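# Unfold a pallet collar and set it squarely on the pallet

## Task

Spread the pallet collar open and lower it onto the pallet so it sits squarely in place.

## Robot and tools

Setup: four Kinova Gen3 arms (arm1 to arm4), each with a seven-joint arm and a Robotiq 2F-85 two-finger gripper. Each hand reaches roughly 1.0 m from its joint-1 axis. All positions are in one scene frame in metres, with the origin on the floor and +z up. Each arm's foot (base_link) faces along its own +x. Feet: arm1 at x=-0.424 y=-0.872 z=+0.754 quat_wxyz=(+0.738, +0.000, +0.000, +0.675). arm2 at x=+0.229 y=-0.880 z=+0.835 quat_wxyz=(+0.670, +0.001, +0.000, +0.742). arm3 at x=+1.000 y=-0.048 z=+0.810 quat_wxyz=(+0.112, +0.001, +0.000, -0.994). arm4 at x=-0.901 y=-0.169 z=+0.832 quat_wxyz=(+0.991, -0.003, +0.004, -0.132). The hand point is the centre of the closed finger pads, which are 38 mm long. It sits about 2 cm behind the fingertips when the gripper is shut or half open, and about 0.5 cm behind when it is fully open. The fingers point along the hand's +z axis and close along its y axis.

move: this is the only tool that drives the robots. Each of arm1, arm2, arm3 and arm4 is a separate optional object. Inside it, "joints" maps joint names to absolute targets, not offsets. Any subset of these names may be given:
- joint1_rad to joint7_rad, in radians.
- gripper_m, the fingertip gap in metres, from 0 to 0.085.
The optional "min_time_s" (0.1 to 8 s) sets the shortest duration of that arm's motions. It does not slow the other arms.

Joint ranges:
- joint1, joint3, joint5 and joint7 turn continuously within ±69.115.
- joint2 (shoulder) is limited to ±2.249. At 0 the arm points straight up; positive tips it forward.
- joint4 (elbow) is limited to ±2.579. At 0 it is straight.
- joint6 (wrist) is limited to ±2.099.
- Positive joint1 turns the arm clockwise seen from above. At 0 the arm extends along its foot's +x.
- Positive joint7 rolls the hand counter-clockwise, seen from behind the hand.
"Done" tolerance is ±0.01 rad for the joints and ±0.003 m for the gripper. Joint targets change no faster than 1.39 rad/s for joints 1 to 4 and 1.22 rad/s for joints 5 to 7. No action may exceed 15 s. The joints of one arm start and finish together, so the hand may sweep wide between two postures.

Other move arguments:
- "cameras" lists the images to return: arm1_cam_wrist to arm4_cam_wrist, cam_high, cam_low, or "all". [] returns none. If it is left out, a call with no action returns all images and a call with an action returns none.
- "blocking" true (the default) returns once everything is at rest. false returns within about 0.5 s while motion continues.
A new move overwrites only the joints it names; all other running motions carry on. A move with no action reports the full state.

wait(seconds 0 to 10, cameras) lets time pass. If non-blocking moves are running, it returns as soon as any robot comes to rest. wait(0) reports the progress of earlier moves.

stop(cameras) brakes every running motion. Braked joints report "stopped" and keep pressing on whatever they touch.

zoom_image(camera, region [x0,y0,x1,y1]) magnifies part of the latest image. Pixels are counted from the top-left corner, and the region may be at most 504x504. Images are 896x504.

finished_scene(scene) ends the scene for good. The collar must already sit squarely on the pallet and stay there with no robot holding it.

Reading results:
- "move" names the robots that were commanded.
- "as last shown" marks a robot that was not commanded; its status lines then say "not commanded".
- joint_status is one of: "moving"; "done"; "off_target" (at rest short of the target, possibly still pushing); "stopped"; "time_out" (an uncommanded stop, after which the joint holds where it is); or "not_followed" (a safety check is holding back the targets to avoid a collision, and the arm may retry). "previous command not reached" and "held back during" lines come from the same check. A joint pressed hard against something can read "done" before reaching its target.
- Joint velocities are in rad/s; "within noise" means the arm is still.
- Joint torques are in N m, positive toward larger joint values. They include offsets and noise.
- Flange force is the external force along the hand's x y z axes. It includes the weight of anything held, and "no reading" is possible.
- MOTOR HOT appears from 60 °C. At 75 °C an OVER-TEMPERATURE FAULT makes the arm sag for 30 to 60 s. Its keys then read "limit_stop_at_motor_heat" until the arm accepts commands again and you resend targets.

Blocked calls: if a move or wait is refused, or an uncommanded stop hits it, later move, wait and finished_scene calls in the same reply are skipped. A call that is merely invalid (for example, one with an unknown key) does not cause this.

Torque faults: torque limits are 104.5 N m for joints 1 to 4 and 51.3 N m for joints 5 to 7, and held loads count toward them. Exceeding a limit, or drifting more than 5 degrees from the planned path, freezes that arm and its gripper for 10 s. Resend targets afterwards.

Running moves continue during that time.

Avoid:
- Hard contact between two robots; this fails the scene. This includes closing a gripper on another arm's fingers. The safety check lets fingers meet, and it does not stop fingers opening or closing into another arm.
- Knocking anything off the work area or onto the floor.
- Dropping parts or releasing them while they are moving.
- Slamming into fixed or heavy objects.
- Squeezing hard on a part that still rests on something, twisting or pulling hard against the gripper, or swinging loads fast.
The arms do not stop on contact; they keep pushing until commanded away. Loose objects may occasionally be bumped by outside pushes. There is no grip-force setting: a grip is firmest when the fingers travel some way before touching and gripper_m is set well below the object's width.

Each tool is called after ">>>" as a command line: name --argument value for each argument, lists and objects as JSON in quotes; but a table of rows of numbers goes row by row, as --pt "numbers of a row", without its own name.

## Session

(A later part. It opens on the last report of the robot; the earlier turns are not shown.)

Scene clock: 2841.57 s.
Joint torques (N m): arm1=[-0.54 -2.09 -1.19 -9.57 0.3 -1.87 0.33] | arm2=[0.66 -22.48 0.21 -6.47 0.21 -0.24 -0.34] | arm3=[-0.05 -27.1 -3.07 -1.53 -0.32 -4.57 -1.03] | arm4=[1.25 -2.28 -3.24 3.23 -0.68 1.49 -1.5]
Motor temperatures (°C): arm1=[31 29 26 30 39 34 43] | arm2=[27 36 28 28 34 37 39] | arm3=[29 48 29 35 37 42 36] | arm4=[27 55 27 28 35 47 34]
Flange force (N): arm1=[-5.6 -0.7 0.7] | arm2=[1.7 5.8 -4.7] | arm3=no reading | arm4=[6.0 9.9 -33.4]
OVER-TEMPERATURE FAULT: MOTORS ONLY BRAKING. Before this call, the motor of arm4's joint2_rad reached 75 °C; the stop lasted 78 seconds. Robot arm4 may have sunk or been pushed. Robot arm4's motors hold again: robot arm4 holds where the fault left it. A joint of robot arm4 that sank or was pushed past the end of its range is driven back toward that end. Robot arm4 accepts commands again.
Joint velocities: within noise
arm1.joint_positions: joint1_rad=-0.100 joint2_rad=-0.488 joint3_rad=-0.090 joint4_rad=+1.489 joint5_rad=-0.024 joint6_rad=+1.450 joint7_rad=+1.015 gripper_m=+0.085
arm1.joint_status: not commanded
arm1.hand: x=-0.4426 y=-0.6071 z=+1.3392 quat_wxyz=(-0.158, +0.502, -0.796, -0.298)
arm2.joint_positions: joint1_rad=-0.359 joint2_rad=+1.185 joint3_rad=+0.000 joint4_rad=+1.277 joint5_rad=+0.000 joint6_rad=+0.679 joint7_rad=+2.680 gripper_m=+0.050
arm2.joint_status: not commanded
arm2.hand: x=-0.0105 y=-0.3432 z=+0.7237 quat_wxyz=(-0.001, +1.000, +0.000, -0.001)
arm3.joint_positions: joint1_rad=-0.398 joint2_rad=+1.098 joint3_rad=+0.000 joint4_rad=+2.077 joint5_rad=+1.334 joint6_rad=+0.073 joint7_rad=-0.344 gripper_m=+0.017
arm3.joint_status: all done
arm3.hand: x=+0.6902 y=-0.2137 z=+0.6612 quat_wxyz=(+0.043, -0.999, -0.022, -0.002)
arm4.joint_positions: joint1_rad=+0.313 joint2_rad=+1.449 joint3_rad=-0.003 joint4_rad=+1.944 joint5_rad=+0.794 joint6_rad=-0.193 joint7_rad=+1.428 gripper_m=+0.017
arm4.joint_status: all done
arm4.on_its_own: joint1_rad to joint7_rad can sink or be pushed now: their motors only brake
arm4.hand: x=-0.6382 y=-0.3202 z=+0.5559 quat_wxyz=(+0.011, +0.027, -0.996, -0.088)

>>> move --arm4 '{"joints": {"joint1_rad": 0.3228, "joint2_rad": 1.1918, "joint3_rad": 0, "joint4_rad": 2.0704, "joint5_rad": 0.7903, "joint6_rad": -0.1023, "joint7_rad": 1.415}, "min_time_s": 3.0}' --cameras '["cam_high"]'

>>> zoom_image --camera "cam_high" --region '[220, 80, 640, 400]'

Scene clock: 2872.13 s.
Joint torques (N m): arm1=[-0.56 -2.16 -1.21 -9.53 0.31 -1.9 0.37] | arm2=[1.07 -9.91 0.2 -2.08 0.24 0.11 -0.37] | arm3=[7.35 -40.56 12.75 -16.46 -0.89 4.58 -2.08] | arm4=[-5.87 -48.32 -12.12 -16.55 -1.26 -11.92 -0.98]
Motor temperatures (°C): arm1=[31 29 26 30 39 34 43] | arm2=[27 36 28 28 34 37 39] | arm3=[29 48 29 34 37 42 36] | arm4=[27 53 27 28 35 47 34]
Flange force (N): arm1=[-5.8 -0.5 0.6] | arm2=[1.2 6.4 -25.6] | arm3=no reading | arm4=[42.3 0.5 46.9]
move: arm4 time_out
Joint velocities: within noise
arm1, arm2: as last shown
arm3.joint_positions: joint1_rad=-0.398 joint2_rad=+1.098 joint3_rad=+0.000 joint4_rad=+2.077 joint5_rad=+1.334 joint6_rad=+0.073 joint7_rad=-0.344 gripper_m=+0.017
arm3.joint_status: not commanded
arm3.hand: x=+0.6902 y=-0.2137 z=+0.6612 quat_wxyz=(+0.043, -0.999, -0.022, -0.002)
arm4.joint_positions: joint1_rad=+0.323 joint2_rad=+1.206 joint3_rad=+0.000 joint4_rad=+2.070 joint5_rad=+0.790 joint6_rad=-0.102 joint7_rad=+1.415 gripper_m=+0.017
arm4.joint_status: joint2_rad time_out (moved -0.243 of -0.257); the others done
arm4.hand: x=-0.6283 y=-0.3558 z=+0.6443 quat_wxyz=(+0.009, +0.020, -0.999, -0.046)

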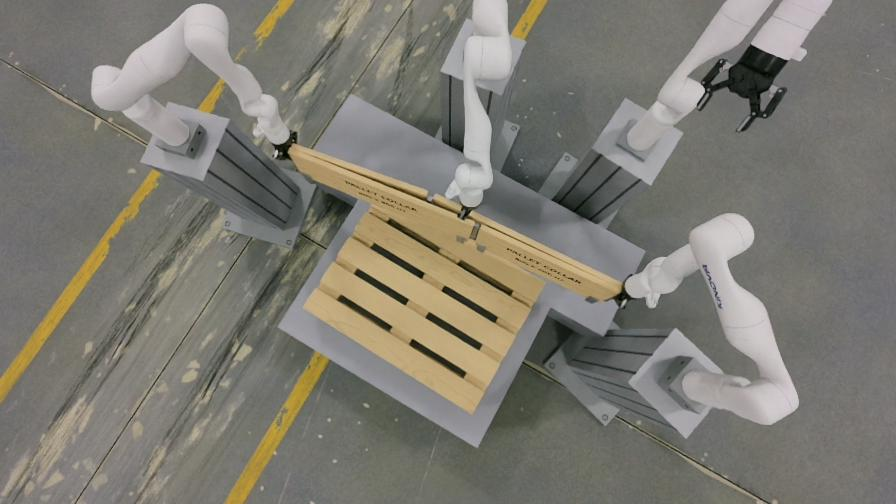

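Scaled by 1.200 from the camera's image (finer frame: 1280x720).

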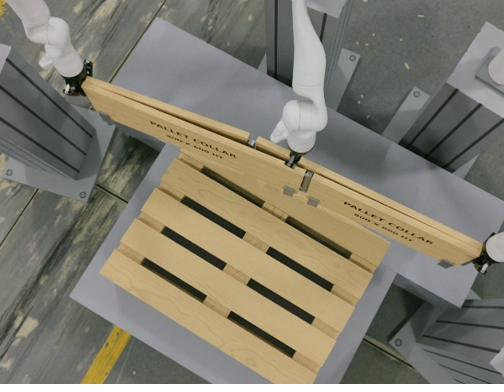

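>>> move --arm2 '{"joints": {"joint2_rad": 1.0022, "joint4_rad": 1.3059, "joint6_rad": 0.8335}, "min_time_s": 1.0}' --arm3 '{"joints": {"joint1_rad": 0.0058, "joint2_rad": 1.1002, "joint4_rad": 2.061, "joint5_rad": 0.0, "joint6_rad": -0.0195, "joint7_rad": 1.3521}, "min_time_s": 4.5}' --arm4 '{"joints": {"joint1_rad": 0.4032, "joint2_rad": 1.1704, "joint4_rad": 1.773, "joint5_rad": 0.0, "joint6_rad": 0.1982, "joint7_rad": 2.2388}, "min_time_s": 4.5}' --cameras '["cam_high"]'

>>> zoom_image --camera "cam_high" --region '[220, 80, 640, 400]'

Scene clock: 2895.10 s.
Joint torques (N m): arm1=[-0.55 -2.09 -1.22 -9.62 0.32 -1.91 0.37] | arm2=[0.56 -21.86 0.2 -7.36 0.3 -0.23 -0.3] | arm3=[4.97 -69.92 -0.45 -66.23 -5.15 -28.96 -6.09] | arm4=[-28.69 -61.69 -47.36 -38.69 -8.44 -17.96 -6.12]
Motor temperatures (°C): arm1=[31 29 26 30 39 34 43] | arm2=[27 36 28 27 34 37 39] | arm3=[29 50 29 36 37 43 36] | arm4=[28 57 28 28 35 48 34]
Flange force (N): arm1=[-5.5 -0.8 0.8] | arm2=[1.8 5.6 -3.6] | arm3=[118.4 -20.2 26.9] | arm4=[115.9 -18.9 45.4]
Flange force when the fault began (N): arm4=[113.0 -17.6 49.2]
move: arm2 done; arm3 time_out; arm4 torque_fault
TORQUE FAULT: arm4's joint2_rad strayed more than 5 degrees from its planned motion. arm4 is stopped for about 5 seconds more. It runs no commands until a result says that it accepts them again.
TORQUE WARNING: arm3's joint2_rad reached its warning level (56.7 N m). A warning alone does not stop the arm.
TORQUE WARNING: arm4's joint2_rad reached its warning level (56.7 N m).
Joint velocities: within noise
arm1: as last shown
arm2.joint_positions: joint1_rad=-0.359 joint2_rad=+1.002 joint3_rad=+0.000 joint4_rad=+1.306 joint5_rad=+0.000 joint6_rad=+0.834 joint7_rad=+2.680 gripper_m=+0.050
arm2.joint_status: all done
arm2.hand: x=-0.0103 y=-0.3434 z=+0.8254 quat_wxyz=(-0.001, +1.000, +0.000, -0.001)
arm3.joint_positions: joint1_rad=+0.006 joint2_rad=+1.100 joint3_rad=+0.000 joint4_rad=+2.084 joint5_rad=+0.000 joint6_rad=-0.006 joint7_rad=+1.352 gripper_m=+0.017
arm3.joint_status: joint4_rad time_out (moved +0.007 of -0.016); joint6_rad time_out (moved -0.079 of -0.092); the others done
arm3.hand: x=+0.6531 y=-0.1000 z=+0.6595 quat_wxyz=(+0.004, -1.000, +0.000, -0.019)
arm4.joint_positions: joint1_rad=+0.382 joint2_rad=+1.273 joint3_rad=+0.005 joint4_rad=+1.867 joint5_rad=+0.241 joint6_rad=+0.111 joint7_rad=+1.990 gripper_m=+0.017
arm4.joint_status: joint1_rad torque_fault (moved +0.060 of +0.080); joint2_rad torque_fault (moved +0.067 of -0.035); joint4_rad torque_fault (moved -0.203 of -0.297); joint5_rad torque_fault (moved -0.550 of -0.790); joint6_rad torque_fault (moved +0.213 of +0.301); joint7_rad torque_fault (moved +0.575 of +0.824)
arm4.hand: x=-0.6301 y=-0.4220 z=+0.6156 quat_wxyz=(+0.056, +0.005, -0.998, -0.018)

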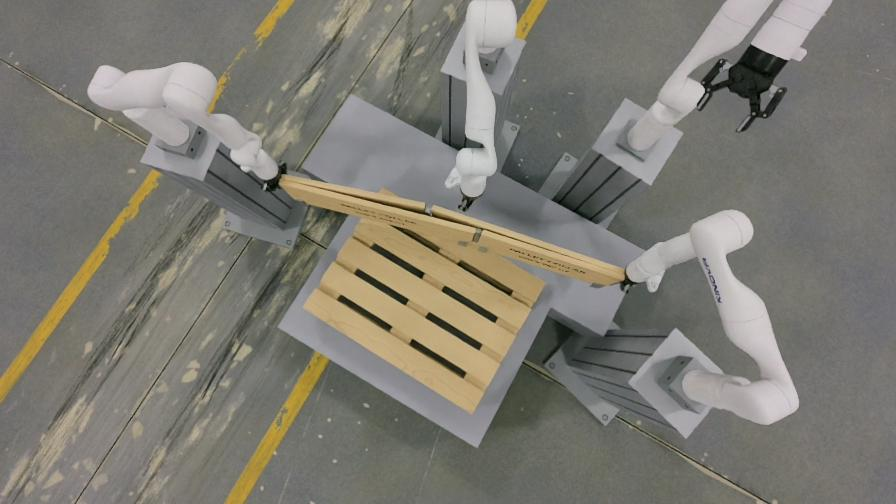

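Scaled by 1.200 from the camera's image (finer frame: 1280x720).

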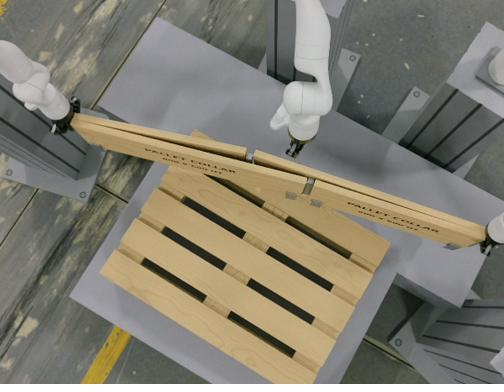

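>>> wait --seconds 0 --cameras '["arm3_cam_wrist", "arm4_cam_wrist"]'

>>> zoom_image --camera "arm3_cam_wrist" --region '[250, 150, 650, 504]'

>>> zoom_image --camera "arm4_cam_wrist" --region '[250, 150, 650, 504]'

Scene clock: 2997.80 s.
Joint torques (N m): arm1=[-0.57 -2.12 -1.18 -9.61 0.31 -1.92 0.37] | arm2=[0.55 -21.72 0.16 -7.3 0.26 -0.24 -0.31] | arm3=[4.92 -69.94 -0.46 -66.14 -5.16 -28.95 -6.06] | arm4=[-28.61 -61.69 -47.35 -38.66 -8.42 -17.97 -6.14]
Motor temperatures (°C): arm1=[31 29 26 30 39 34 43] | arm2=[27 36 28 27 34 37 39] | arm3=[29 61 29 51 38 60 36] | arm4=[31 66 34 31 36 51 35]
Flange force (N): arm1=[-5.5 -0.6 0.7] | arm2=[1.8 5.6 -3.8] | arm3=[118.2 -20.3 27.0] | arm4=[115.7 -18.9 45.4]
TORQUE FAULT, CONTINUED: arm4's stop (torque fault of arm4's joint2_rad) is over. arm4 accepts commands again.
MOTOR HOT: the motor of arm3's joint2_rad reports 61 °C; the controller stops that arm at 75 °C. To cool a motor, set the load down, stop pushing, or move to a pose that needs little force.
MOTOR HOT: the motor of arm4's joint2_rad reports 66 °C; the controller stops that arm at 75 °C. To cool a motor, set the load down, stop pushing, or move to a pose that needs little force.
TORQUE WARNING: arm3's joint2_rad reached its warning level (56.7 N m). A warning alone does not stop the arm.
TORQUE WARNING: arm4's joint2_rad reached its warning level (56.7 N m).
Joint velocities: within noise
arm1.joint_positions: joint1_rad=-0.100 joint2_rad=-0.488 joint3_rad=-0.090 joint4_rad=+1.489 joint5_rad=-0.024 joint6_rad=+1.450 joint7_rad=+1.015 gripper_m=+0.085
arm1.joint_status: not commanded
arm1.hand: x=-0.4426 y=-0.6071 z=+1.3392 quat_wxyz=(-0.158, +0.502, -0.796, -0.298)
arm2.joint_positions: joint1_rad=-0.359 joint2_rad=+1.002 joint3_rad=+0.000 joint4_rad=+1.306 joint5_rad=+0.000 joint6_rad=+0.834 joint7_rad=+2.680 gripper_m=+0.050
arm2.joint_status: all done
arm2.hand: x=-0.0103 y=-0.3434 z=+0.8254 quat_wxyz=(-0.001, +1.000, +0.000, -0.001)
arm3.joint_positions: joint1_rad=+0.006 joint2_rad=+1.100 joint3_rad=+0.000 joint4_rad=+2.084 joint5_rad=+0.000 joint6_rad=-0.006 joint7_rad=+1.352 gripper_m=+0.017
arm3.joint_status: joint4_rad time_out (moved +0.007 of -0.016); joint6_rad time_out (moved -0.079 of -0.092); the others done
arm3.hand: x=+0.6531 y=-0.1000 z=+0.6595 quat_wxyz=(+0.004, -1.000, +0.000, -0.019)
arm4.joint_positions: joint1_rad=+0.382 joint2_rad=+1.273 joint3_rad=+0.005 joint4_rad=+1.867 joint5_rad=+0.241 joint6_rad=+0.111 joint7_rad=+1.990 gripper_m=+0.017
arm4.joint_status: joint1_rad torque_fault (moved +0.060 of +0.080); joint2_rad torque_fault (moved +0.067 of -0.035); joint4_rad torque_fault (moved -0.203 of -0.297); joint5_rad torque_fault (moved -0.550 of -0.790); joint6_rad torque_fault (moved +0.213 of +0.301); joint7_rad torque_fault (moved +0.575 of +0.824)
arm4.hand: x=-0.6301 y=-0.4220 z=+0.6156 quat_wxyz=(+0.056, +0.005, -0.998, -0.018)

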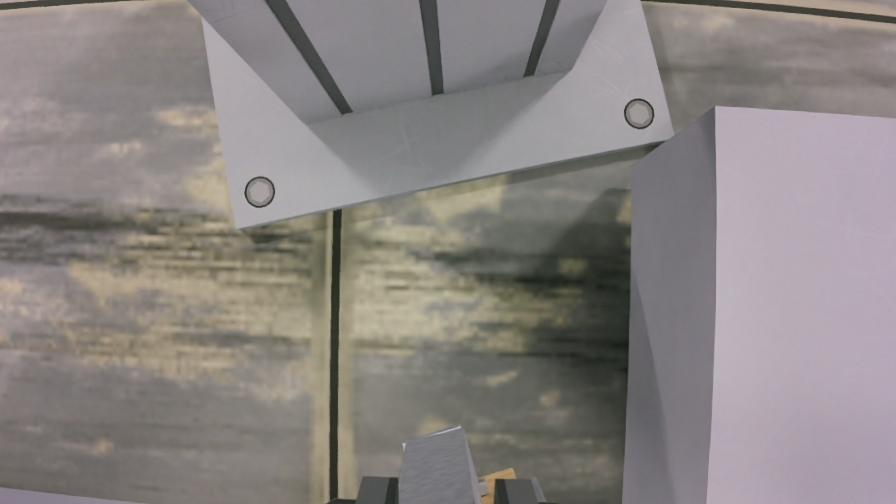

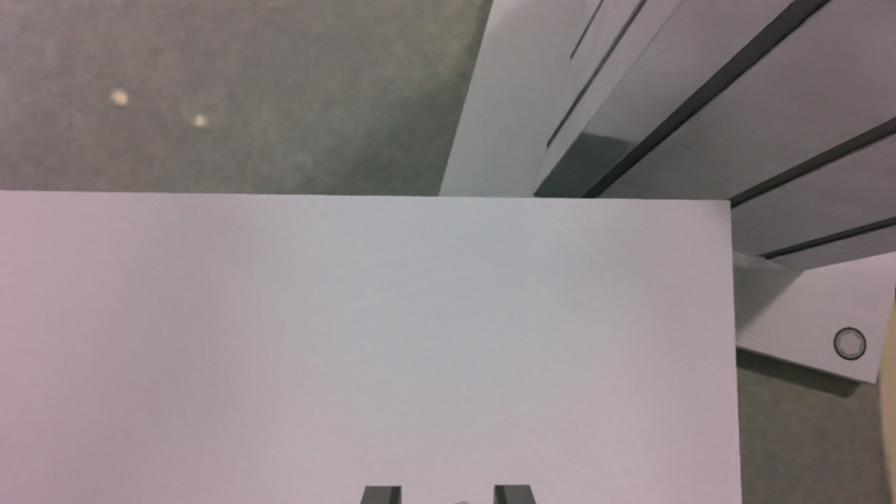

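Scaled by 1.260 from the camera's image (finer frame: 1280x720).

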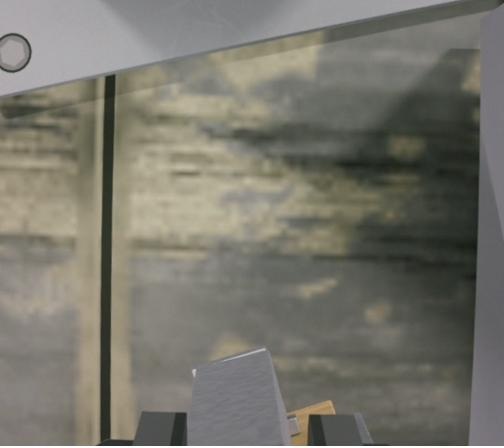

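Scaled by 1.260 from the camera's image (finer frame: 1280x720).

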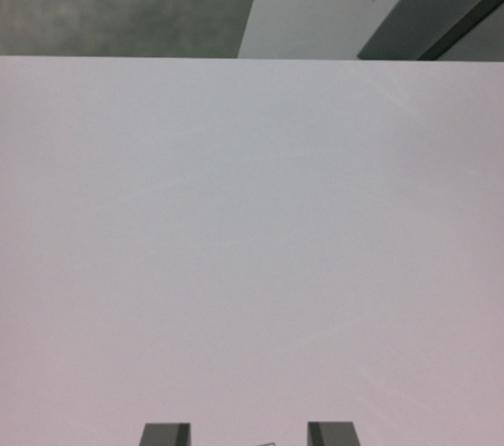

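>>> move --arm3 '{"joints": {"joint1_rad": -0.3983, "joint2_rad": 1.0983, "joint4_rad": 2.0771, "joint5_rad": 1.3335, "joint6_rad": 0.0729, "joint7_rad": -0.282}, "min_time_s": 3.0}' --arm4 '{"joints": {"joint1_rad": 0.3408, "joint2_rad": 1.1951, "joint3_rad": 0, "joint4_rad": 2.074, "joint5_rad": 0.7467, "joint6_rad": -0.1057, "joint7_rad": 1.539}, "min_time_s": 3.0}' --cameras '["cam_high"]'

>>> zoom_image --camera "cam_high" --region '[400, 140, 540, 260]'

>>> zoom_image --camera "cam_high" --region '[240, 100, 340, 200]'

>>> zoom_image --camera "cam_high" --region '[570, 230, 670, 330]'

Scene clock: 3128.67 s.
Joint torques (N m): arm1=[-0.57 -2.15 -1.18 -9.6 0.32 -1.91 0.37] | arm2=[0.64 -21.81 0.1 -7.4 0.27 -0.27 -0.3] | arm3=[-5.93 -9.35 -9.26 17.85 -0.08 -3.3 0.11] | arm4=[1.27 -2.31 0.65 3.67 -1.06 1.44 -0.89]
Motor temperatures (°C): arm1=[31 29 26 30 38 33 43] | arm2=[27 37 28 27 34 37 39] | arm3=[29 60 28 55 37 58 36] | arm4=[34 68 40 36 37 54 35]
Flange force (N): arm1=[-5.6 -0.6 0.7] | arm2=[1.7 5.8 -3.7] | arm3=no reading | arm4=no reading
move: arm3 done; arm4 limit_stop_at_motor_heat
OVER-TEMPERATURE FAULT: MOTORS ONLY BRAKING. Before this call, the motor of arm4's joint2_rad reached 75 °C. Robot arm4 may sink or be pushed. Robot arm4 ran none of this call's commands. The stop still runs: until a result tells its end, robot arm4, its gripper or tool too, takes no command.
MOTOR HOT: still on. The motor of arm3's joint2_rad reports 60 °C.
MOTOR HOT: still on. The motor of arm4's joint2_rad reports 68 °C.
TORQUE WARNING: arm3's joint2_rad reached its warning level (56.7 N m). A warning alone does not stop the arm.
TORQUE WARNING: arm4's joint2_rad reached its warning level (56.7 N m).
Joint velocities: within noise
arm1, arm2: as last shown
arm3.joint_positions: joint1_rad=-0.398 joint2_rad=+1.098 joint3_rad=+0.000 joint4_rad=+2.077 joint5_rad=+1.334 joint6_rad=+0.073 joint7_rad=-0.282 gripper_m=+0.017
arm3.joint_status: all done
arm3.hand: x=+0.6903 y=-0.2137 z=+0.6612 quat_wxyz=(+0.043, -0.998, -0.053, -0.003)
arm4.joint_positions: joint1_rad=+0.363 joint2_rad=+1.469 joint3_rad=+0.001 joint4_rad=+1.819 joint5_rad=+0.256 joint6_rad=-0.027 joint7_rad=+2.014 gripper_m=+0.017
arm4.joint_status: joint1_rad limit_stop_at_motor_heat; joint2_rad limit_stop_at_motor_heat; joint4_rad limit_stop_at_motor_heat; joint5_rad limit_stop_at_motor_heat; joint6_rad limit_stop_at_motor_heat; joint7_rad limit_stop_at_motor_heat; the others done
arm4.on_its_own: joint1_rad to joint7_rad can sink or be pushed now: their motors only brake
arm4.hand: x=-0.6468 y=-0.3865 z=+0.5386 quat_wxyz=(+0.050, +0.035, -0.997, -0.038)

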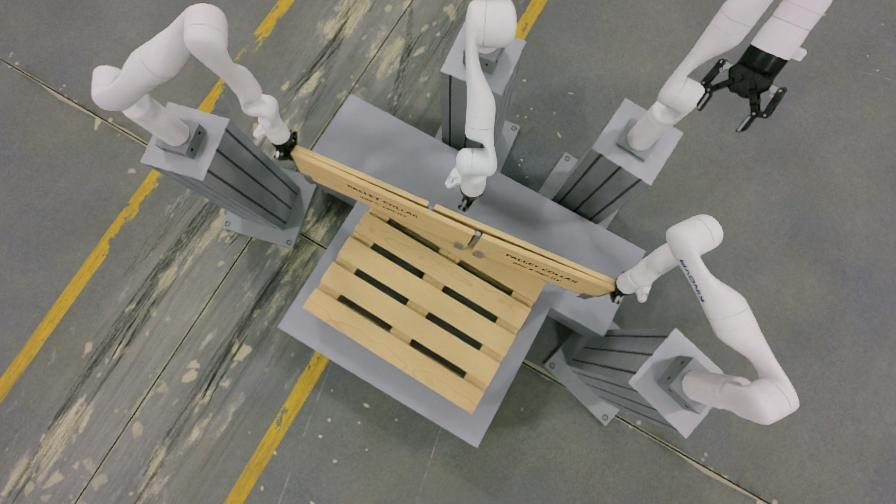

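Scaled by 3.600 from the camera's image (finer frame: 1280x720).

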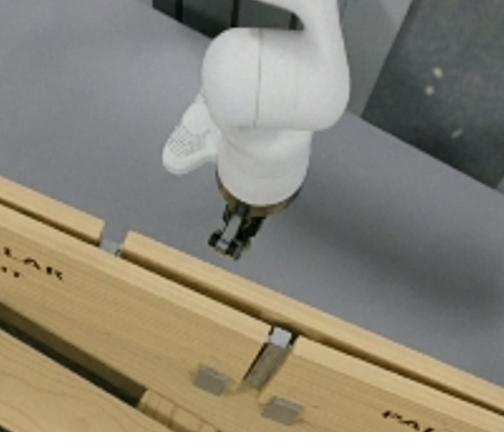

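Scaled by 5.040 from the camera's image (finer frame: 1280x720).

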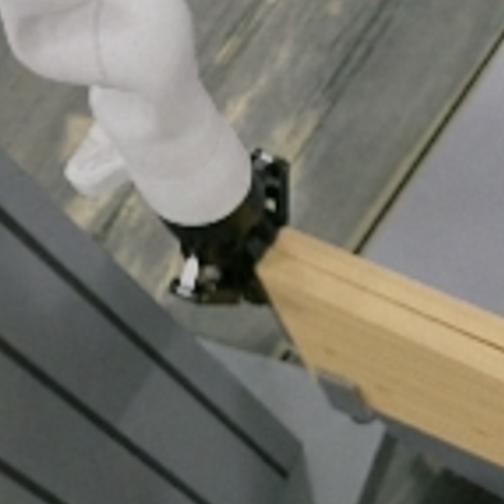

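Scaled by 5.040 from the camera's image (finer frame: 1280x720).

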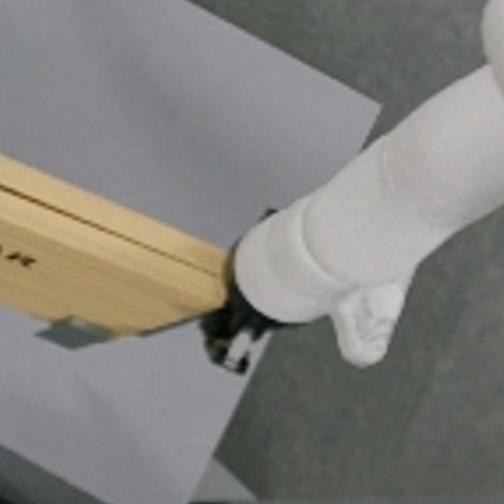

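>>> wait --seconds 0 --cameras '[]'

>>> move --arm4 '{"joints": {"joint1_rad": 0.3408, "joint2_rad": 1.1951, "joint3_rad": 0, "joint4_rad": 2.074, "joint5_rad": 0.7467, "joint6_rad": -0.1057, "joint7_rad": 1.5}, "min_time_s": 3.0}' --cameras '[]'

>>> move --arm3 '{"joints": {"joint7_rad": -0.0028}, "min_time_s": 2.0}' --arm4 '{"joints": {"joint7_rad": 1.47}, "min_time_s": 2.0}' --cameras '["cam_high", "arm3_cam_wrist", "arm4_cam_wrist"]'

>>> zoom_image --camera "cam_high" --region '[240, 110, 640, 330]'

Scene clock: 3284.90 s.
Joint torques (N m): arm1=[-0.52 -2.03 -1.19 -9.59 0.33 -1.94 0.39] | arm2=[0.64 -21.72 0.18 -7.43 0.3 -0.2 -0.36] | arm3=[-5.93 -9.45 -9.23 17.77 -0.09 -3.33 0.1] | arm4=[1.31 -2.34 0.64 3.75 -1.03 1.48 -0.9]
Motor temperatures (°C): arm1=[31 29 26 30 38 33 43] | arm2=[27 36 28 28 34 37 39] | arm3=[29 45 29 42 37 49 36] | arm4=[29 48 30 29 36 49 34]
Flange force (N): arm1=[-5.4 -0.7 0.6] | arm2=[2.0 6.3 -3.7] | arm3=no reading | arm4=[-3.1 -2.3 -35.7]
OVER-TEMPERATURE FAULT: MOTORS ONLY BRAKING. As an earlier result told, the motor of arm4's joint2_rad reached 75 °C; the stop lasted 81 seconds. Robot arm4's motors hold again: robot arm4 holds where the fault left it. A joint of robot arm4 that sank or was pushed past the end of its range is driven back toward that end. Robot arm4 accepts commands again.
MOTOR HOT: cleared for the motors of arm3.
Joint velocities: within noise
arm1.joint_positions: joint1_rad=-0.100 joint2_rad=-0.488 joint3_rad=-0.090 joint4_rad=+1.489 joint5_rad=-0.024 joint6_rad=+1.450 joint7_rad=+1.015 gripper_m=+0.085
arm1.joint_status: not commanded
arm1.hand: x=-0.4426 y=-0.6071 z=+1.3392 quat_wxyz=(-0.158, +0.502, -0.796, -0.298)
arm2.joint_positions: joint1_rad=-0.359 joint2_rad=+1.002 joint3_rad=+0.000 joint4_rad=+1.306 joint5_rad=+0.000 joint6_rad=+0.834 joint7_rad=+2.680 gripper_m=+0.050
arm2.joint_status: not commanded
arm2.hand: x=-0.0103 y=-0.3434 z=+0.8254 quat_wxyz=(-0.001, +1.000, +0.000, -0.001)
arm3.joint_positions: joint1_rad=-0.398 joint2_rad=+1.098 joint3_rad=+0.000 joint4_rad=+2.077 joint5_rad=+1.334 joint6_rad=+0.073 joint7_rad=-0.282 gripper_m=+0.017
arm3.joint_status: all done
arm3.hand: x=+0.6902 y=-0.2137 z=+0.6612 quat_wxyz=(+0.043, -0.998, -0.053, -0.003)
arm4.joint_positions: joint1_rad=+0.363 joint2_rad=+1.469 joint3_rad=+0.001 joint4_rad=+1.819 joint5_rad=+0.256 joint6_rad=-0.027 joint7_rad=+2.014 gripper_m=+0.017
arm4.joint_status: joint1_rad limit_stop_at_motor_heat; joint2_rad limit_stop_at_motor_heat; joint4_rad limit_stop_at_motor_heat; joint5_rad limit_stop_at_motor_heat; joint6_rad limit_stop_at_motor_heat; joint7_rad limit_stop_at_motor_heat; the others done
arm4.on_its_own: joint1_rad to joint7_rad can sink or be pushed now: their motors only brake
arm4.hand: x=-0.6468 y=-0.3865 z=+0.5385 quat_wxyz=(+0.050, +0.035, -0.997, -0.038)

Scene clock: 3288.23 s.
Joint torques (N m): arm1=[-0.54 -2.07 -1.12 -9.54 0.3 -1.91 0.36] | arm2=[0.68 -21.82 0.22 -7.38 0.22 -0.24 -0.32] | arm3=[6.88 -46.49 15.33 -28.33 1.29 5.14 -0.29] | arm4=[-11.88 -47.38 -20.29 -22.77 -0.1 -16.33 0.03]
Motor temperatures (°C): arm1=[31 29 26 30 38 33 43] | arm2=[27 36 28 28 34 37 39] | arm3=[29 45 29 42 37 49 36] | arm4=[29 49 30 28 36 49 34]
Flange force (N): arm1=[-5.5 -0.5 0.6] | arm2=[1.7 5.8 -3.6] | arm3=no reading | arm4=[59.3 -1.1 32.5]
move: arm4 done
Joint velocities: within noise
arm1, arm2: as last shown
arm3.joint_positions: joint1_rad=-0.398 joint2_rad=+1.098 joint3_rad=+0.000 joint4_rad=+2.077 joint5_rad=+1.334 joint6_rad=+0.073 joint7_rad=-0.282 gripper_m=+0.017
arm3.joint_status: not commanded
arm3.hand: x=+0.6903 y=-0.2137 z=+0.6612 quat_wxyz=(+0.043, -0.998, -0.053, -0.003)
arm4.joint_positions: joint1_rad=+0.341 joint2_rad=+1.195 joint3_rad=+0.000 joint4_rad=+2.074 joint5_rad=+0.747 joint6_rad=-0.106 joint7_rad=+1.500 gripper_m=+0.017
arm4.joint_status: all done
arm4.hand: x=-0.6282 y=-0.3636 z=+0.6480 quat_wxyz=(+0.003, +0.032, -0.999, -0.042)

Scene clock: 3290.57 s.
Joint torques (N m): arm1=[-0.55 -2.07 -1.19 -9.57 0.31 -1.88 0.38] | arm2=[0.56 -21.87 0.18 -7.42 0.25 -0.24 -0.32] | arm3=[2.26 -42.93 10.93 -23.04 3.52 4.26 2.3] | arm4=[-9.36 -43.12 -16.43 -17.37 -0.55 -13.01 -0.46]
Motor temperatures (°C): arm1=[31 29 26 30 38 33 43] | arm2=[27 36 28 28 34 37 39] | arm3=[29 45 29 42 37 49 36] | arm4=[29 49 30 28 36 49 34]
Flange force (N): arm1=[-5.5 -0.7 0.7] | arm2=[1.9 5.8 -3.6] | arm3=no reading | arm4=[48.1 -3.6 31.6]
move: arm3 done; arm4 done
Joint velocities: within noise
arm1, arm2: as last shown
arm3.joint_positions: joint1_rad=-0.398 joint2_rad=+1.098 joint3_rad=+0.000 joint4_rad=+2.077 joint5_rad=+1.334 joint6_rad=+0.073 joint7_rad=-0.003 gripper_m=+0.017
arm3.joint_status: all done
arm3.hand: x=+0.6902 y=-0.2137 z=+0.6612 quat_wxyz=(+0.042, -0.981, -0.191, -0.009)
arm4.joint_positions: joint1_rad=+0.341 joint2_rad=+1.195 joint3_rad=+0.000 joint4_rad=+2.074 joint5_rad=+0.747 joint6_rad=-0.106 joint7_rad=+1.470 gripper_m=+0.017
arm4.joint_status: all done
arm4.hand: x=-0.6282 y=-0.3635 z=+0.6480 quat_wxyz=(+0.004, +0.017, -0.999, -0.042)
pictures: arm3_cam_wrist, arm4_cam_wrist, cam_high

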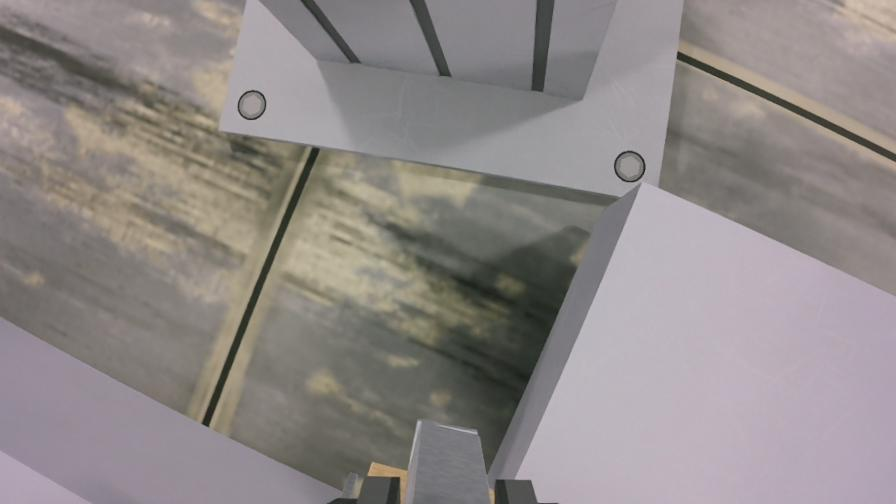

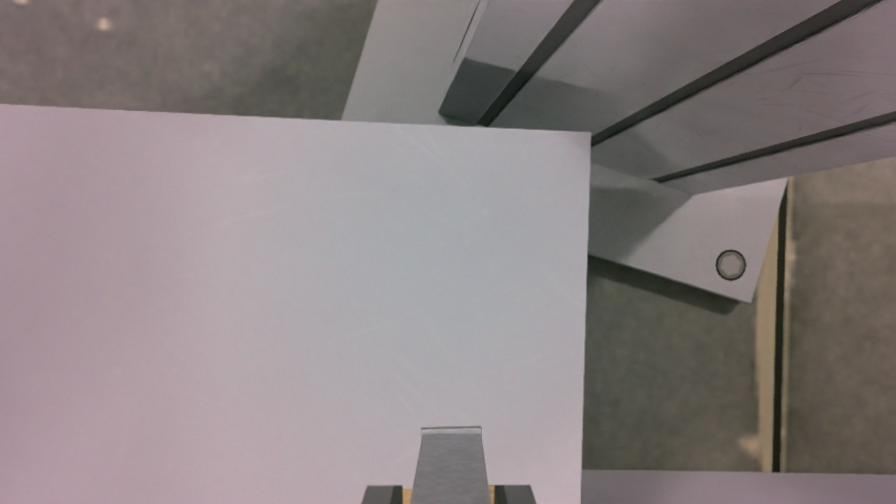

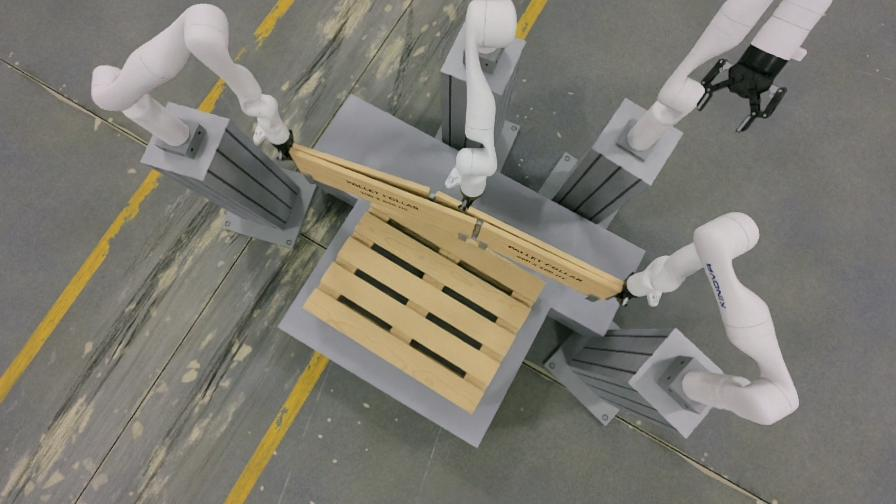

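Scaled by 1.260 from the camera's image (finer frame: 1280x720).

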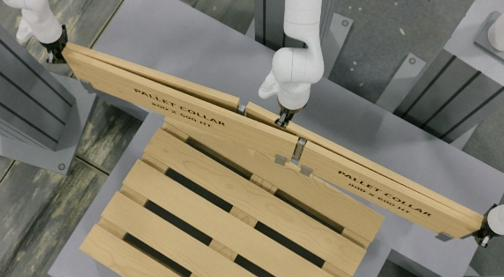

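>>> move --arm3 '{"joints": {"joint1_rad": 0.1919, "joint2_rad": 1.1128, "joint4_rad": 2.2041, "joint5_rad": 0.0, "joint6_rad": -0.1754, "joint7_rad": 1.9572}, "min_time_s": 4.0}' --arm4 '{"joints": {"joint1_rad": -0.0926, "joint2_rad": 1.1916, "joint3_rad": 0, "joint4_rad": 2.2537, "joint5_rad": 0.0, "joint6_rad": -0.3037, "joint7_rad": 1.7081}, "min_time_s": 4.0}' --cameras '["cam_high"]'

>>> move --arm3 '{"joints": {"joint1_rad": 0.6221, "joint2_rad": 1.1001, "joint4_rad": 2.0263, "joint5_rad": 0.0, "joint6_rad": 0.0152, "joint7_rad": 2.4397}, "min_time_s": 4.0}' --arm4 '{"joints": {"joint1_rad": -0.3758, "joint2_rad": 1.1848, "joint3_rad": 0, "joint4_rad": 2.2312, "joint5_rad": 0.0, "joint6_rad": -0.2744, "joint7_rad": 1.5122}, "min_time_s": 4.0}' --cameras '["cam_high", "cam_low", "arm3_cam_wrist", "arm4_cam_wrist"]'

Scene clock: 3468.83 s.
Joint torques (N m): arm1=[-0.57 -2.13 -1.16 -9.6 0.3 -1.91 0.38] | arm2=[0.63 -21.79 0.09 -7.44 0.22 -0.2 -0.34] | arm3=[-7.3 -68.1 -6.23 -56.57 1.65 -29.15 0.58] | arm4=[-7.5 -58.74 -12.36 -44.67 -1.52 -20.9 -3.43]
Motor temperatures (°C): arm1=[31 29 26 30 38 33 43] | arm2=[27 37 28 28 34 37 39] | arm3=[29 49 28 39 37 49 36] | arm4=[28 54 29 29 36 52 34]
Flange force (N): arm1=[-5.5 -0.5 0.8] | arm2=[2.0 6.2 -3.6] | arm3=[95.9 25.6 32.8] | arm4=[99.9 -16.6 25.6]
move: arm3 time_out; arm4 done
TORQUE WARNING: arm3's joint2_rad reached its warning level (56.7 N m). A warning alone does not stop the arm.
TORQUE WARNING: arm4's joint2_rad reached its warning level (56.7 N m). A warning alone does not stop the arm.
Joint velocities: within noise
arm1, arm2: as last shown
arm3.joint_positions: joint1_rad=+0.192 joint2_rad=+1.113 joint3_rad=+0.000 joint4_rad=+2.204 joint5_rad=+0.000 joint6_rad=-0.153 joint7_rad=+1.957 gripper_m=+0.017
arm3.joint_status: joint6_rad time_out (moved -0.226 of -0.248); the others done
arm3.hand: x=+0.6841 y=-0.0337 z=+0.6592 quat_wxyz=(-0.002, -0.978, -0.208, -0.012)
arm4.joint_positions: joint1_rad=-0.093 joint2_rad=+1.195 joint3_rad=+0.000 joint4_rad=+2.254 joint5_rad=+0.000 joint6_rad=-0.304 joint7_rad=+1.708 gripper_m=+0.017
arm4.joint_status: all done
arm4.hand: x=-0.6165 y=-0.2451 z=+0.6584 quat_wxyz=(+0.006, -0.018, -1.000, +0.002)

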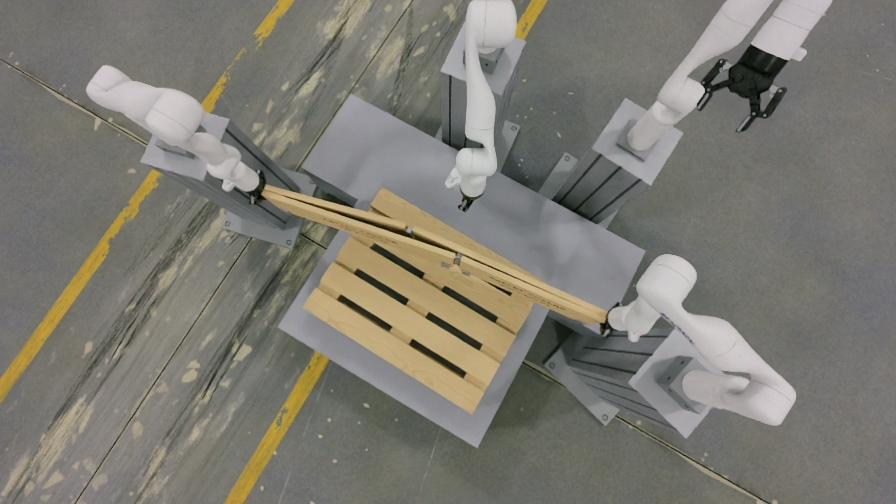

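not run: a stop that you did not command came earlier in this reply.

>>> move --arm3 '{"joints": {"joint2_rad": 1.124}, "min_time_s": 0.5}' --cameras '["cam_high", "arm2_cam_wrist"]'

>>> zoom_image --camera "cam_high" --region '[360, 180, 500, 300]'

Scene clock: 3508.83 s.
Joint torques (N m): arm1=[-0.56 -2.1 -1.18 -9.56 0.33 -1.91 0.36] | arm2=[0.62 -21.8 0.17 -7.49 0.23 -0.25 -0.43] | arm3=[-5.7 -55.57 -4.72 -39.42 1.6 -20.43 0.69] | arm4=[-5.16 -50.9 -9.43 -31.84 -1.14 -16.33 -2.63]
Motor temperatures (°C): arm1=[31 29 26 30 38 33 43] | arm2=[27 37 28 28 34 37 39] | arm3=[29 54 28 45 36 57 36] | arm4=[28 61 28 34 36 55 35]
Flange force (N): arm1=[-5.6 -0.6 0.6] | arm2=[2.2 6.2 -3.7] | arm3=[69.7 18.3 30.7] | arm4=[72.1 -12.1 27.6]
move: arm3 done
MOTOR HOT: the motor of arm4's joint2_rad reports 61 °C; the controller stops that arm at 75 °C. To cool a motor, set the load down, stop pushing, or move to a pose that needs little force.
TORQUE WARNING: arm3's joint2_rad reached its warning level (56.7 N m). A warning alone does not stop the arm.
TORQUE WARNING: arm4's joint2_rad reached its warning level (56.7 N m). A warning alone does not stop the arm.
Joint velocities: within noise
arm1, arm2: as last shown
arm3.joint_positions: joint1_rad=+0.192 joint2_rad=+1.124 joint3_rad=+0.000 joint4_rad=+2.204 joint5_rad=+0.000 joint6_rad=-0.153 joint7_rad=+1.957 gripper_m=+0.017
arm3.joint_status: all done
arm3.hand: x=+0.6887 y=-0.0336 z=+0.6557 quat_wxyz=(-0.003, -0.978, -0.208, -0.017)
arm4.joint_positions: joint1_rad=-0.093 joint2_rad=+1.195 joint3_rad=+0.000 joint4_rad=+2.253 joint5_rad=+0.000 joint6_rad=-0.304 joint7_rad=+1.708 gripper_m=+0.017
arm4.joint_status: not commanded
arm4.hand: x=-0.6163 y=-0.2452 z=+0.6583 quat_wxyz=(+0.006, -0.018, -1.000, +0.002)
pictures: arm2_cam_wrist, cam_high

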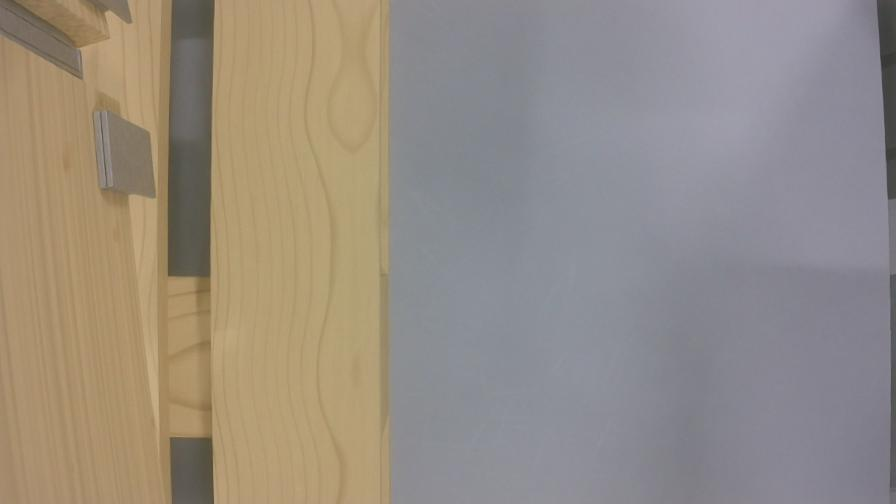

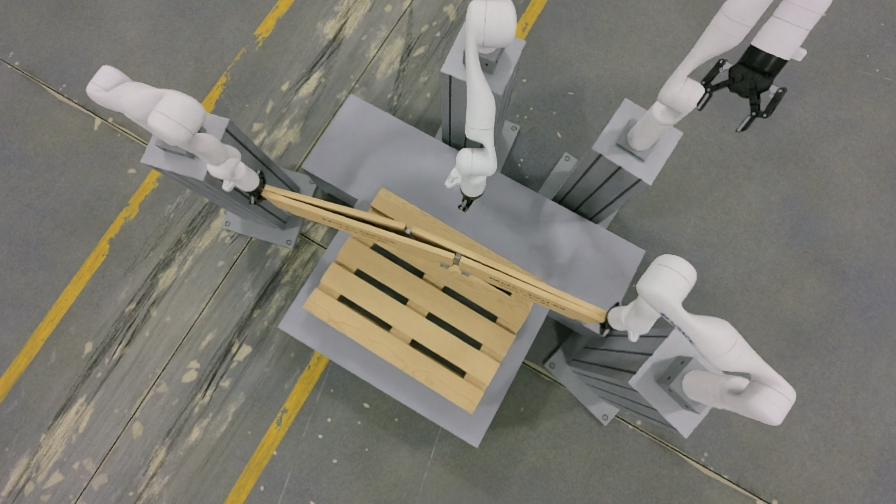

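Scaled by 3.600 from the camera's image (finer frame: 1280x720).

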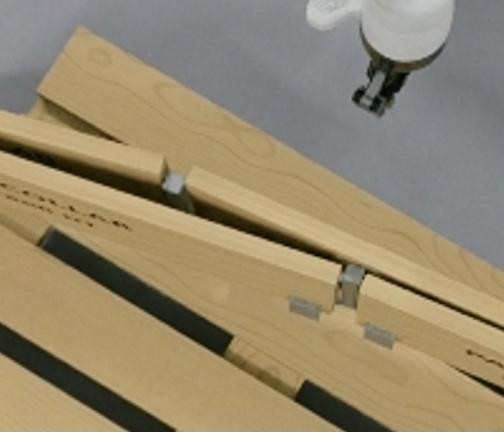

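>>> move --arm2 '{"joints": {"joint1_rad": -0.1388, "joint2_rad": 1.0639, "joint4_rad": 1.0144, "joint5_rad": 0.0, "joint6_rad": 1.0633, "joint7_rad": 2.9009, "gripper_m": 0.0}, "min_time_s": 2.5}' --arm3 '{"joints": {"joint1_rad": -0.0768, "joint2_rad": 1.1184, "joint4_rad": 2.2338, "joint5_rad": 0.0, "joint6_rad": -0.2107, "joint7_rad": 1.6884}, "min_time_s": 3.0}' --arm4 '{"joints": {"joint1_rad": 0.1677, "joint2_rad": 1.1705, "joint3_rad": 0, "joint4_rad": 2.1699, "joint5_rad": 0.0, "joint6_rad": -0.1989, "joint7_rad": 2.0033}, "min_time_s": 3.0}' --cameras '["cam_high", "arm2_cam_wrist"]'

>>> zoom_image --camera "cam_high" --region '[360, 160, 520, 300]'

Scene clock: 3659.17 s.
Joint torques (N m): arm1=[-0.56 -2.14 -1.18 -9.54 0.31 -1.88 0.33] | arm2=[0.5 -23.61 0.18 -8.64 0.28 -0.24 -0.35] | arm3=[-2.49 -25.73 -0.07 -8.4 2.04 -5.3 1.63] | arm4=[1.23 -2.19 1.23 -1.65 -1.18 1.18 -0.37]
Motor temperatures (°C): arm1=[31 29 26 29 38 33 43] | arm2=[27 37 28 28 34 37 39] | arm3=[29 53 28 43 36 53 36] | arm4=[27 70 27 31 36 53 34]
Flange force (N): arm1=[-5.7 -0.6 0.6] | arm2=[1.3 8.2 -2.9] | arm3=[17.4 1.8 5.4] | arm4=no reading
move: arm2 done; arm3 done; arm4 limit_stop_at_motor_heat
OVER-TEMPERATURE FAULT: MOTORS ONLY BRAKING. Before this call, the motor of arm4's joint2_rad reached 75 °C. Robot arm4 may sink or be pushed. Robot arm4 ran none of this call's commands. The stop still runs: until a result tells its end, robot arm4, its gripper or tool too, takes no command.
MOTOR HOT: still on. The motor of arm4's joint2_rad reports 70 °C.
TORQUE WARNING: arm3's joint2_rad reached its warning level (56.7 N m). A warning alone does not stop the arm.
Joint velocities: within noise
arm1: as last shown
arm2.joint_positions: joint1_rad=-0.139 joint2_rad=+1.064 joint3_rad=+0.000 joint4_rad=+1.014 joint5_rad=+0.000 joint6_rad=+1.063 joint7_rad=+2.901 gripper_m=+0.000
arm2.joint_status: all done
arm2.hand: x=+0.0997 y=-0.2504 z=+0.8617 quat_wxyz=(-0.001, +1.000, +0.000, -0.001)
arm3.joint_positions: joint1_rad=-0.077 joint2_rad=+1.118 joint3_rad=+0.000 joint4_rad=+2.234 joint5_rad=+0.000 joint6_rad=-0.211 joint7_rad=+1.688 gripper_m=+0.017
arm3.joint_status: all done
arm3.hand: x=+0.6944 y=-0.1173 z=+0.6592 quat_wxyz=(-0.001, -0.978, -0.208, -0.001)
arm4.joint_positions: joint1_rad=-0.095 joint2_rad=+1.481 joint3_rad=-0.015 joint4_rad=+2.125 joint5_rad=+0.000 joint6_rad=-0.441 joint7_rad=+1.716 gripper_m=+0.017
arm4.joint_status: joint1_rad limit_stop_at_motor_heat; joint2_rad limit_stop_at_motor_heat; joint3_rad limit_stop_at_motor_heat; joint4_rad limit_stop_at_motor_heat; joint6_rad limit_stop_at_motor_heat; joint7_rad limit_stop_at_motor_heat; the others done
arm4.on_its_own: joint1_rad to joint7_rad can sink or be pushed now: their motors only brake
arm4.hand: x=-0.6394 y=-0.2323 z=+0.5605 quat_wxyz=(+0.015, -0.012, -1.000, -0.007)
pictures: arm2_cam_wrist, cam_high

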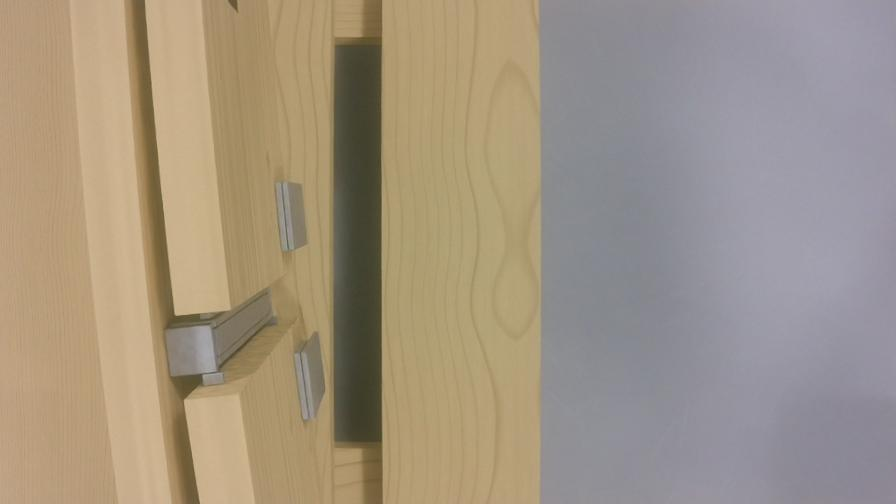

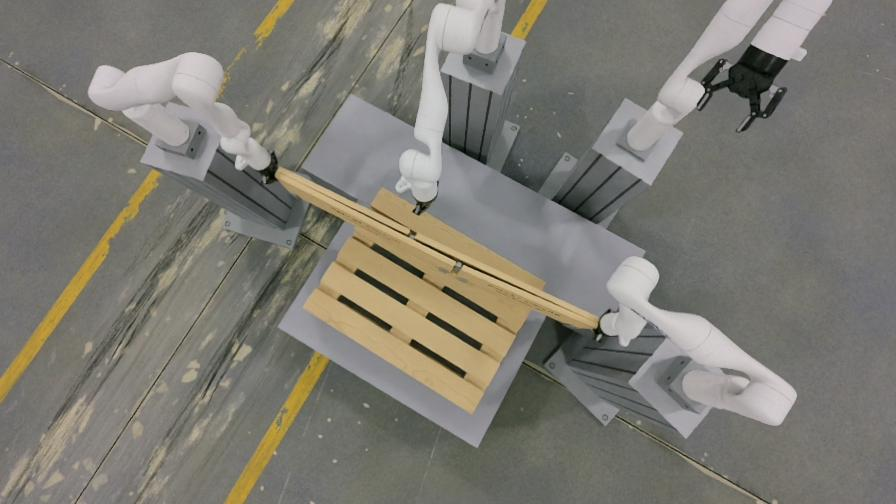

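Scaled by 3.150 from the camera's image (finer frame: 1280x720).

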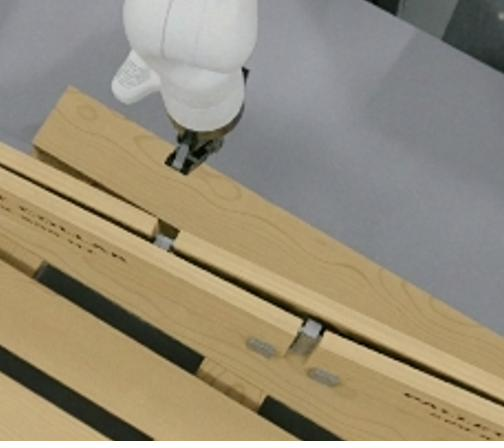

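>>> wait --seconds 0 --cameras '[]'

>>> move --arm2 '{"joints": {"gripper_m": 0.028}}' --arm4 '{"joints": {"joint1_rad": 0.0816, "joint2_rad": 1.1799, "joint3_rad": 0, "joint4_rad": 2.2125, "joint5_rad": 0.0, "joint6_rad": -0.2507, "joint7_rad": 1.8648}, "min_time_s": 3.0}' --cameras '["arm2_cam_wrist"]'

>>> zoom_image --camera "arm2_cam_wrist" --region '[0, 150, 400, 504]'

Scene clock: 3778.77 s.
Joint torques (N m): arm1=[-0.56 -2.11 -1.17 -9.54 0.32 -1.87 0.35] | arm2=[0.6 -23.61 0.14 -8.65 0.26 -0.26 -0.34] | arm3=[-2.53 -25.74 -0.04 -8.33 1.97 -5.27 1.64] | arm4=[1.25 -2.2 1.21 -1.52 -1.19 1.23 -0.37]
Motor temperatures (°C): arm1=[31 29 26 29 38 33 43] | arm2=[27 36 28 28 34 37 39] | arm3=[29 46 28 38 36 50 36] | arm4=[27 53 27 28 35 50 34]
Flange force (N): arm1=[-5.7 -0.6 0.7] | arm2=[1.1 8.3 -2.9] | arm3=[17.4 1.6 5.6] | arm4=[1.7 2.6 -46.9]
OVER-TEMPERATURE FAULT: MOTORS ONLY BRAKING. As an earlier result told, the motor of arm4's joint2_rad reached 75 °C; the stop lasted 84 seconds. Robot arm4's motors hold again: robot arm4 holds where the fault left it. A joint of robot arm4 that sank or was pushed past the end of its range is driven back toward that end. Robot arm4 accepts commands again.
Joint velocities: within noise
arm1.joint_positions: joint1_rad=-0.100 joint2_rad=-0.488 joint3_rad=-0.090 joint4_rad=+1.489 joint5_rad=-0.024 joint6_rad=+1.450 joint7_rad=+1.015 gripper_m=+0.085
arm1.joint_status: not commanded
arm1.hand: x=-0.4426 y=-0.6071 z=+1.3392 quat_wxyz=(-0.158, +0.502, -0.796, -0.298)
arm2.joint_positions: joint1_rad=-0.139 joint2_rad=+1.064 joint3_rad=+0.000 joint4_rad=+1.014 joint5_rad=+0.000 joint6_rad=+1.063 joint7_rad=+2.901 gripper_m=+0.000
arm2.joint_status: all done
arm2.hand: x=+0.0997 y=-0.2504 z=+0.8617 quat_wxyz=(-0.001, +1.000, +0.000, -0.001)
arm3.joint_positions: joint1_rad=-0.077 joint2_rad=+1.118 joint3_rad=+0.000 joint4_rad=+2.234 joint5_rad=+0.000 joint6_rad=-0.211 joint7_rad=+1.688 gripper_m=+0.017
arm3.joint_status: all done
arm3.hand: x=+0.6944 y=-0.1173 z=+0.6592 quat_wxyz=(-0.001, -0.978, -0.208, -0.001)
arm4.joint_positions: joint1_rad=-0.095 joint2_rad=+1.481 joint3_rad=-0.015 joint4_rad=+2.125 joint5_rad=+0.000 joint6_rad=-0.441 joint7_rad=+1.716 gripper_m=+0.017
arm4.joint_status: joint1_rad limit_stop_at_motor_heat; joint2_rad limit_stop_at_motor_heat; joint3_rad limit_stop_at_motor_heat; joint4_rad limit_stop_at_motor_heat; joint6_rad limit_stop_at_motor_heat; joint7_rad limit_stop_at_motor_heat; the others done
arm4.on_its_own: joint1_rad to joint7_rad can sink or be pushed now: their motors only brake
arm4.hand: x=-0.6394 y=-0.2323 z=+0.5605 quat_wxyz=(+0.015, -0.012, -1.000, -0.007)

Scene clock: 3782.07 s.
Joint torques (N m): arm1=[-0.56 -2.14 -1.17 -9.55 0.32 -1.93 0.36] | arm2=[0.6 -23.54 0.13 -8.6 0.3 -0.22 -0.29] | arm3=[-0.71 -16.2 0.4 1.14 0.51 0.12 -0.03] | arm4=[3.94 -12.76 -0.17 15.4 0.2 6.24 -0.27]
Motor temperatures (°C): arm1=[31 29 26 29 38 33 43] | arm2=[27 36 28 28 34 37 39] | arm3=[29 45 28 38 36 50 36] | arm4=[27 53 27 28 35 50 34]
Flange force (N): arm1=[-5.7 -0.5 0.5] | arm2=[1.1 8.3 -3.0] | arm3=[2.7 -0.6 -1.8] | arm4=[-20.2 3.3 16.0]
move: arm2 done; arm4 done
Joint velocities: within noise
arm1, arm3: as last shown
arm2.joint_positions: joint1_rad=-0.139 joint2_rad=+1.064 joint3_rad=+0.000 joint4_rad=+1.014 joint5_rad=+0.000 joint6_rad=+1.063 joint7_rad=+2.901 gripper_m=+0.028
arm2.joint_status: all done
arm2.hand: x=+0.0997 y=-0.2504 z=+0.8617 quat_wxyz=(-0.001, +1.000, +0.000, -0.001)
arm3.joint_positions: joint1_rad=-0.077 joint2_rad=+1.118 joint3_rad=+0.000 joint4_rad=+2.234 joint5_rad=+0.000 joint6_rad=-0.211 joint7_rad=+1.688 gripper_m=+0.011
arm3.on_its_own: gripper_m moved -0.006 to your old target +0.011
arm4.joint_positions: joint1_rad=+0.082 joint2_rad=+1.180 joint3_rad=+0.000 joint4_rad=+2.213 joint5_rad=+0.000 joint6_rad=-0.251 joint7_rad=+1.865 gripper_m=+0.017
arm4.joint_status: all done
arm4.hand: x=-0.6190 y=-0.2990 z=+0.6597 quat_wxyz=(+0.005, -0.027, -1.000, +0.002)

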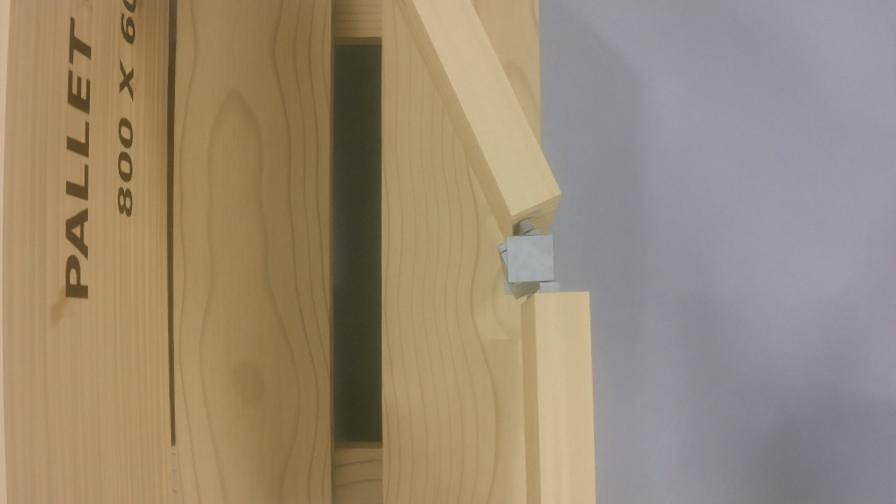

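Scaled by 1.260 from the camera's image (finer frame: 1280x720).

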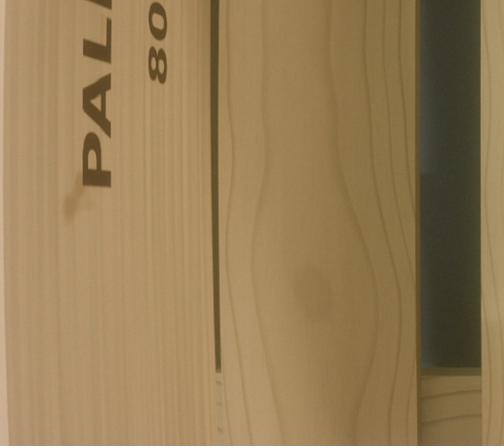

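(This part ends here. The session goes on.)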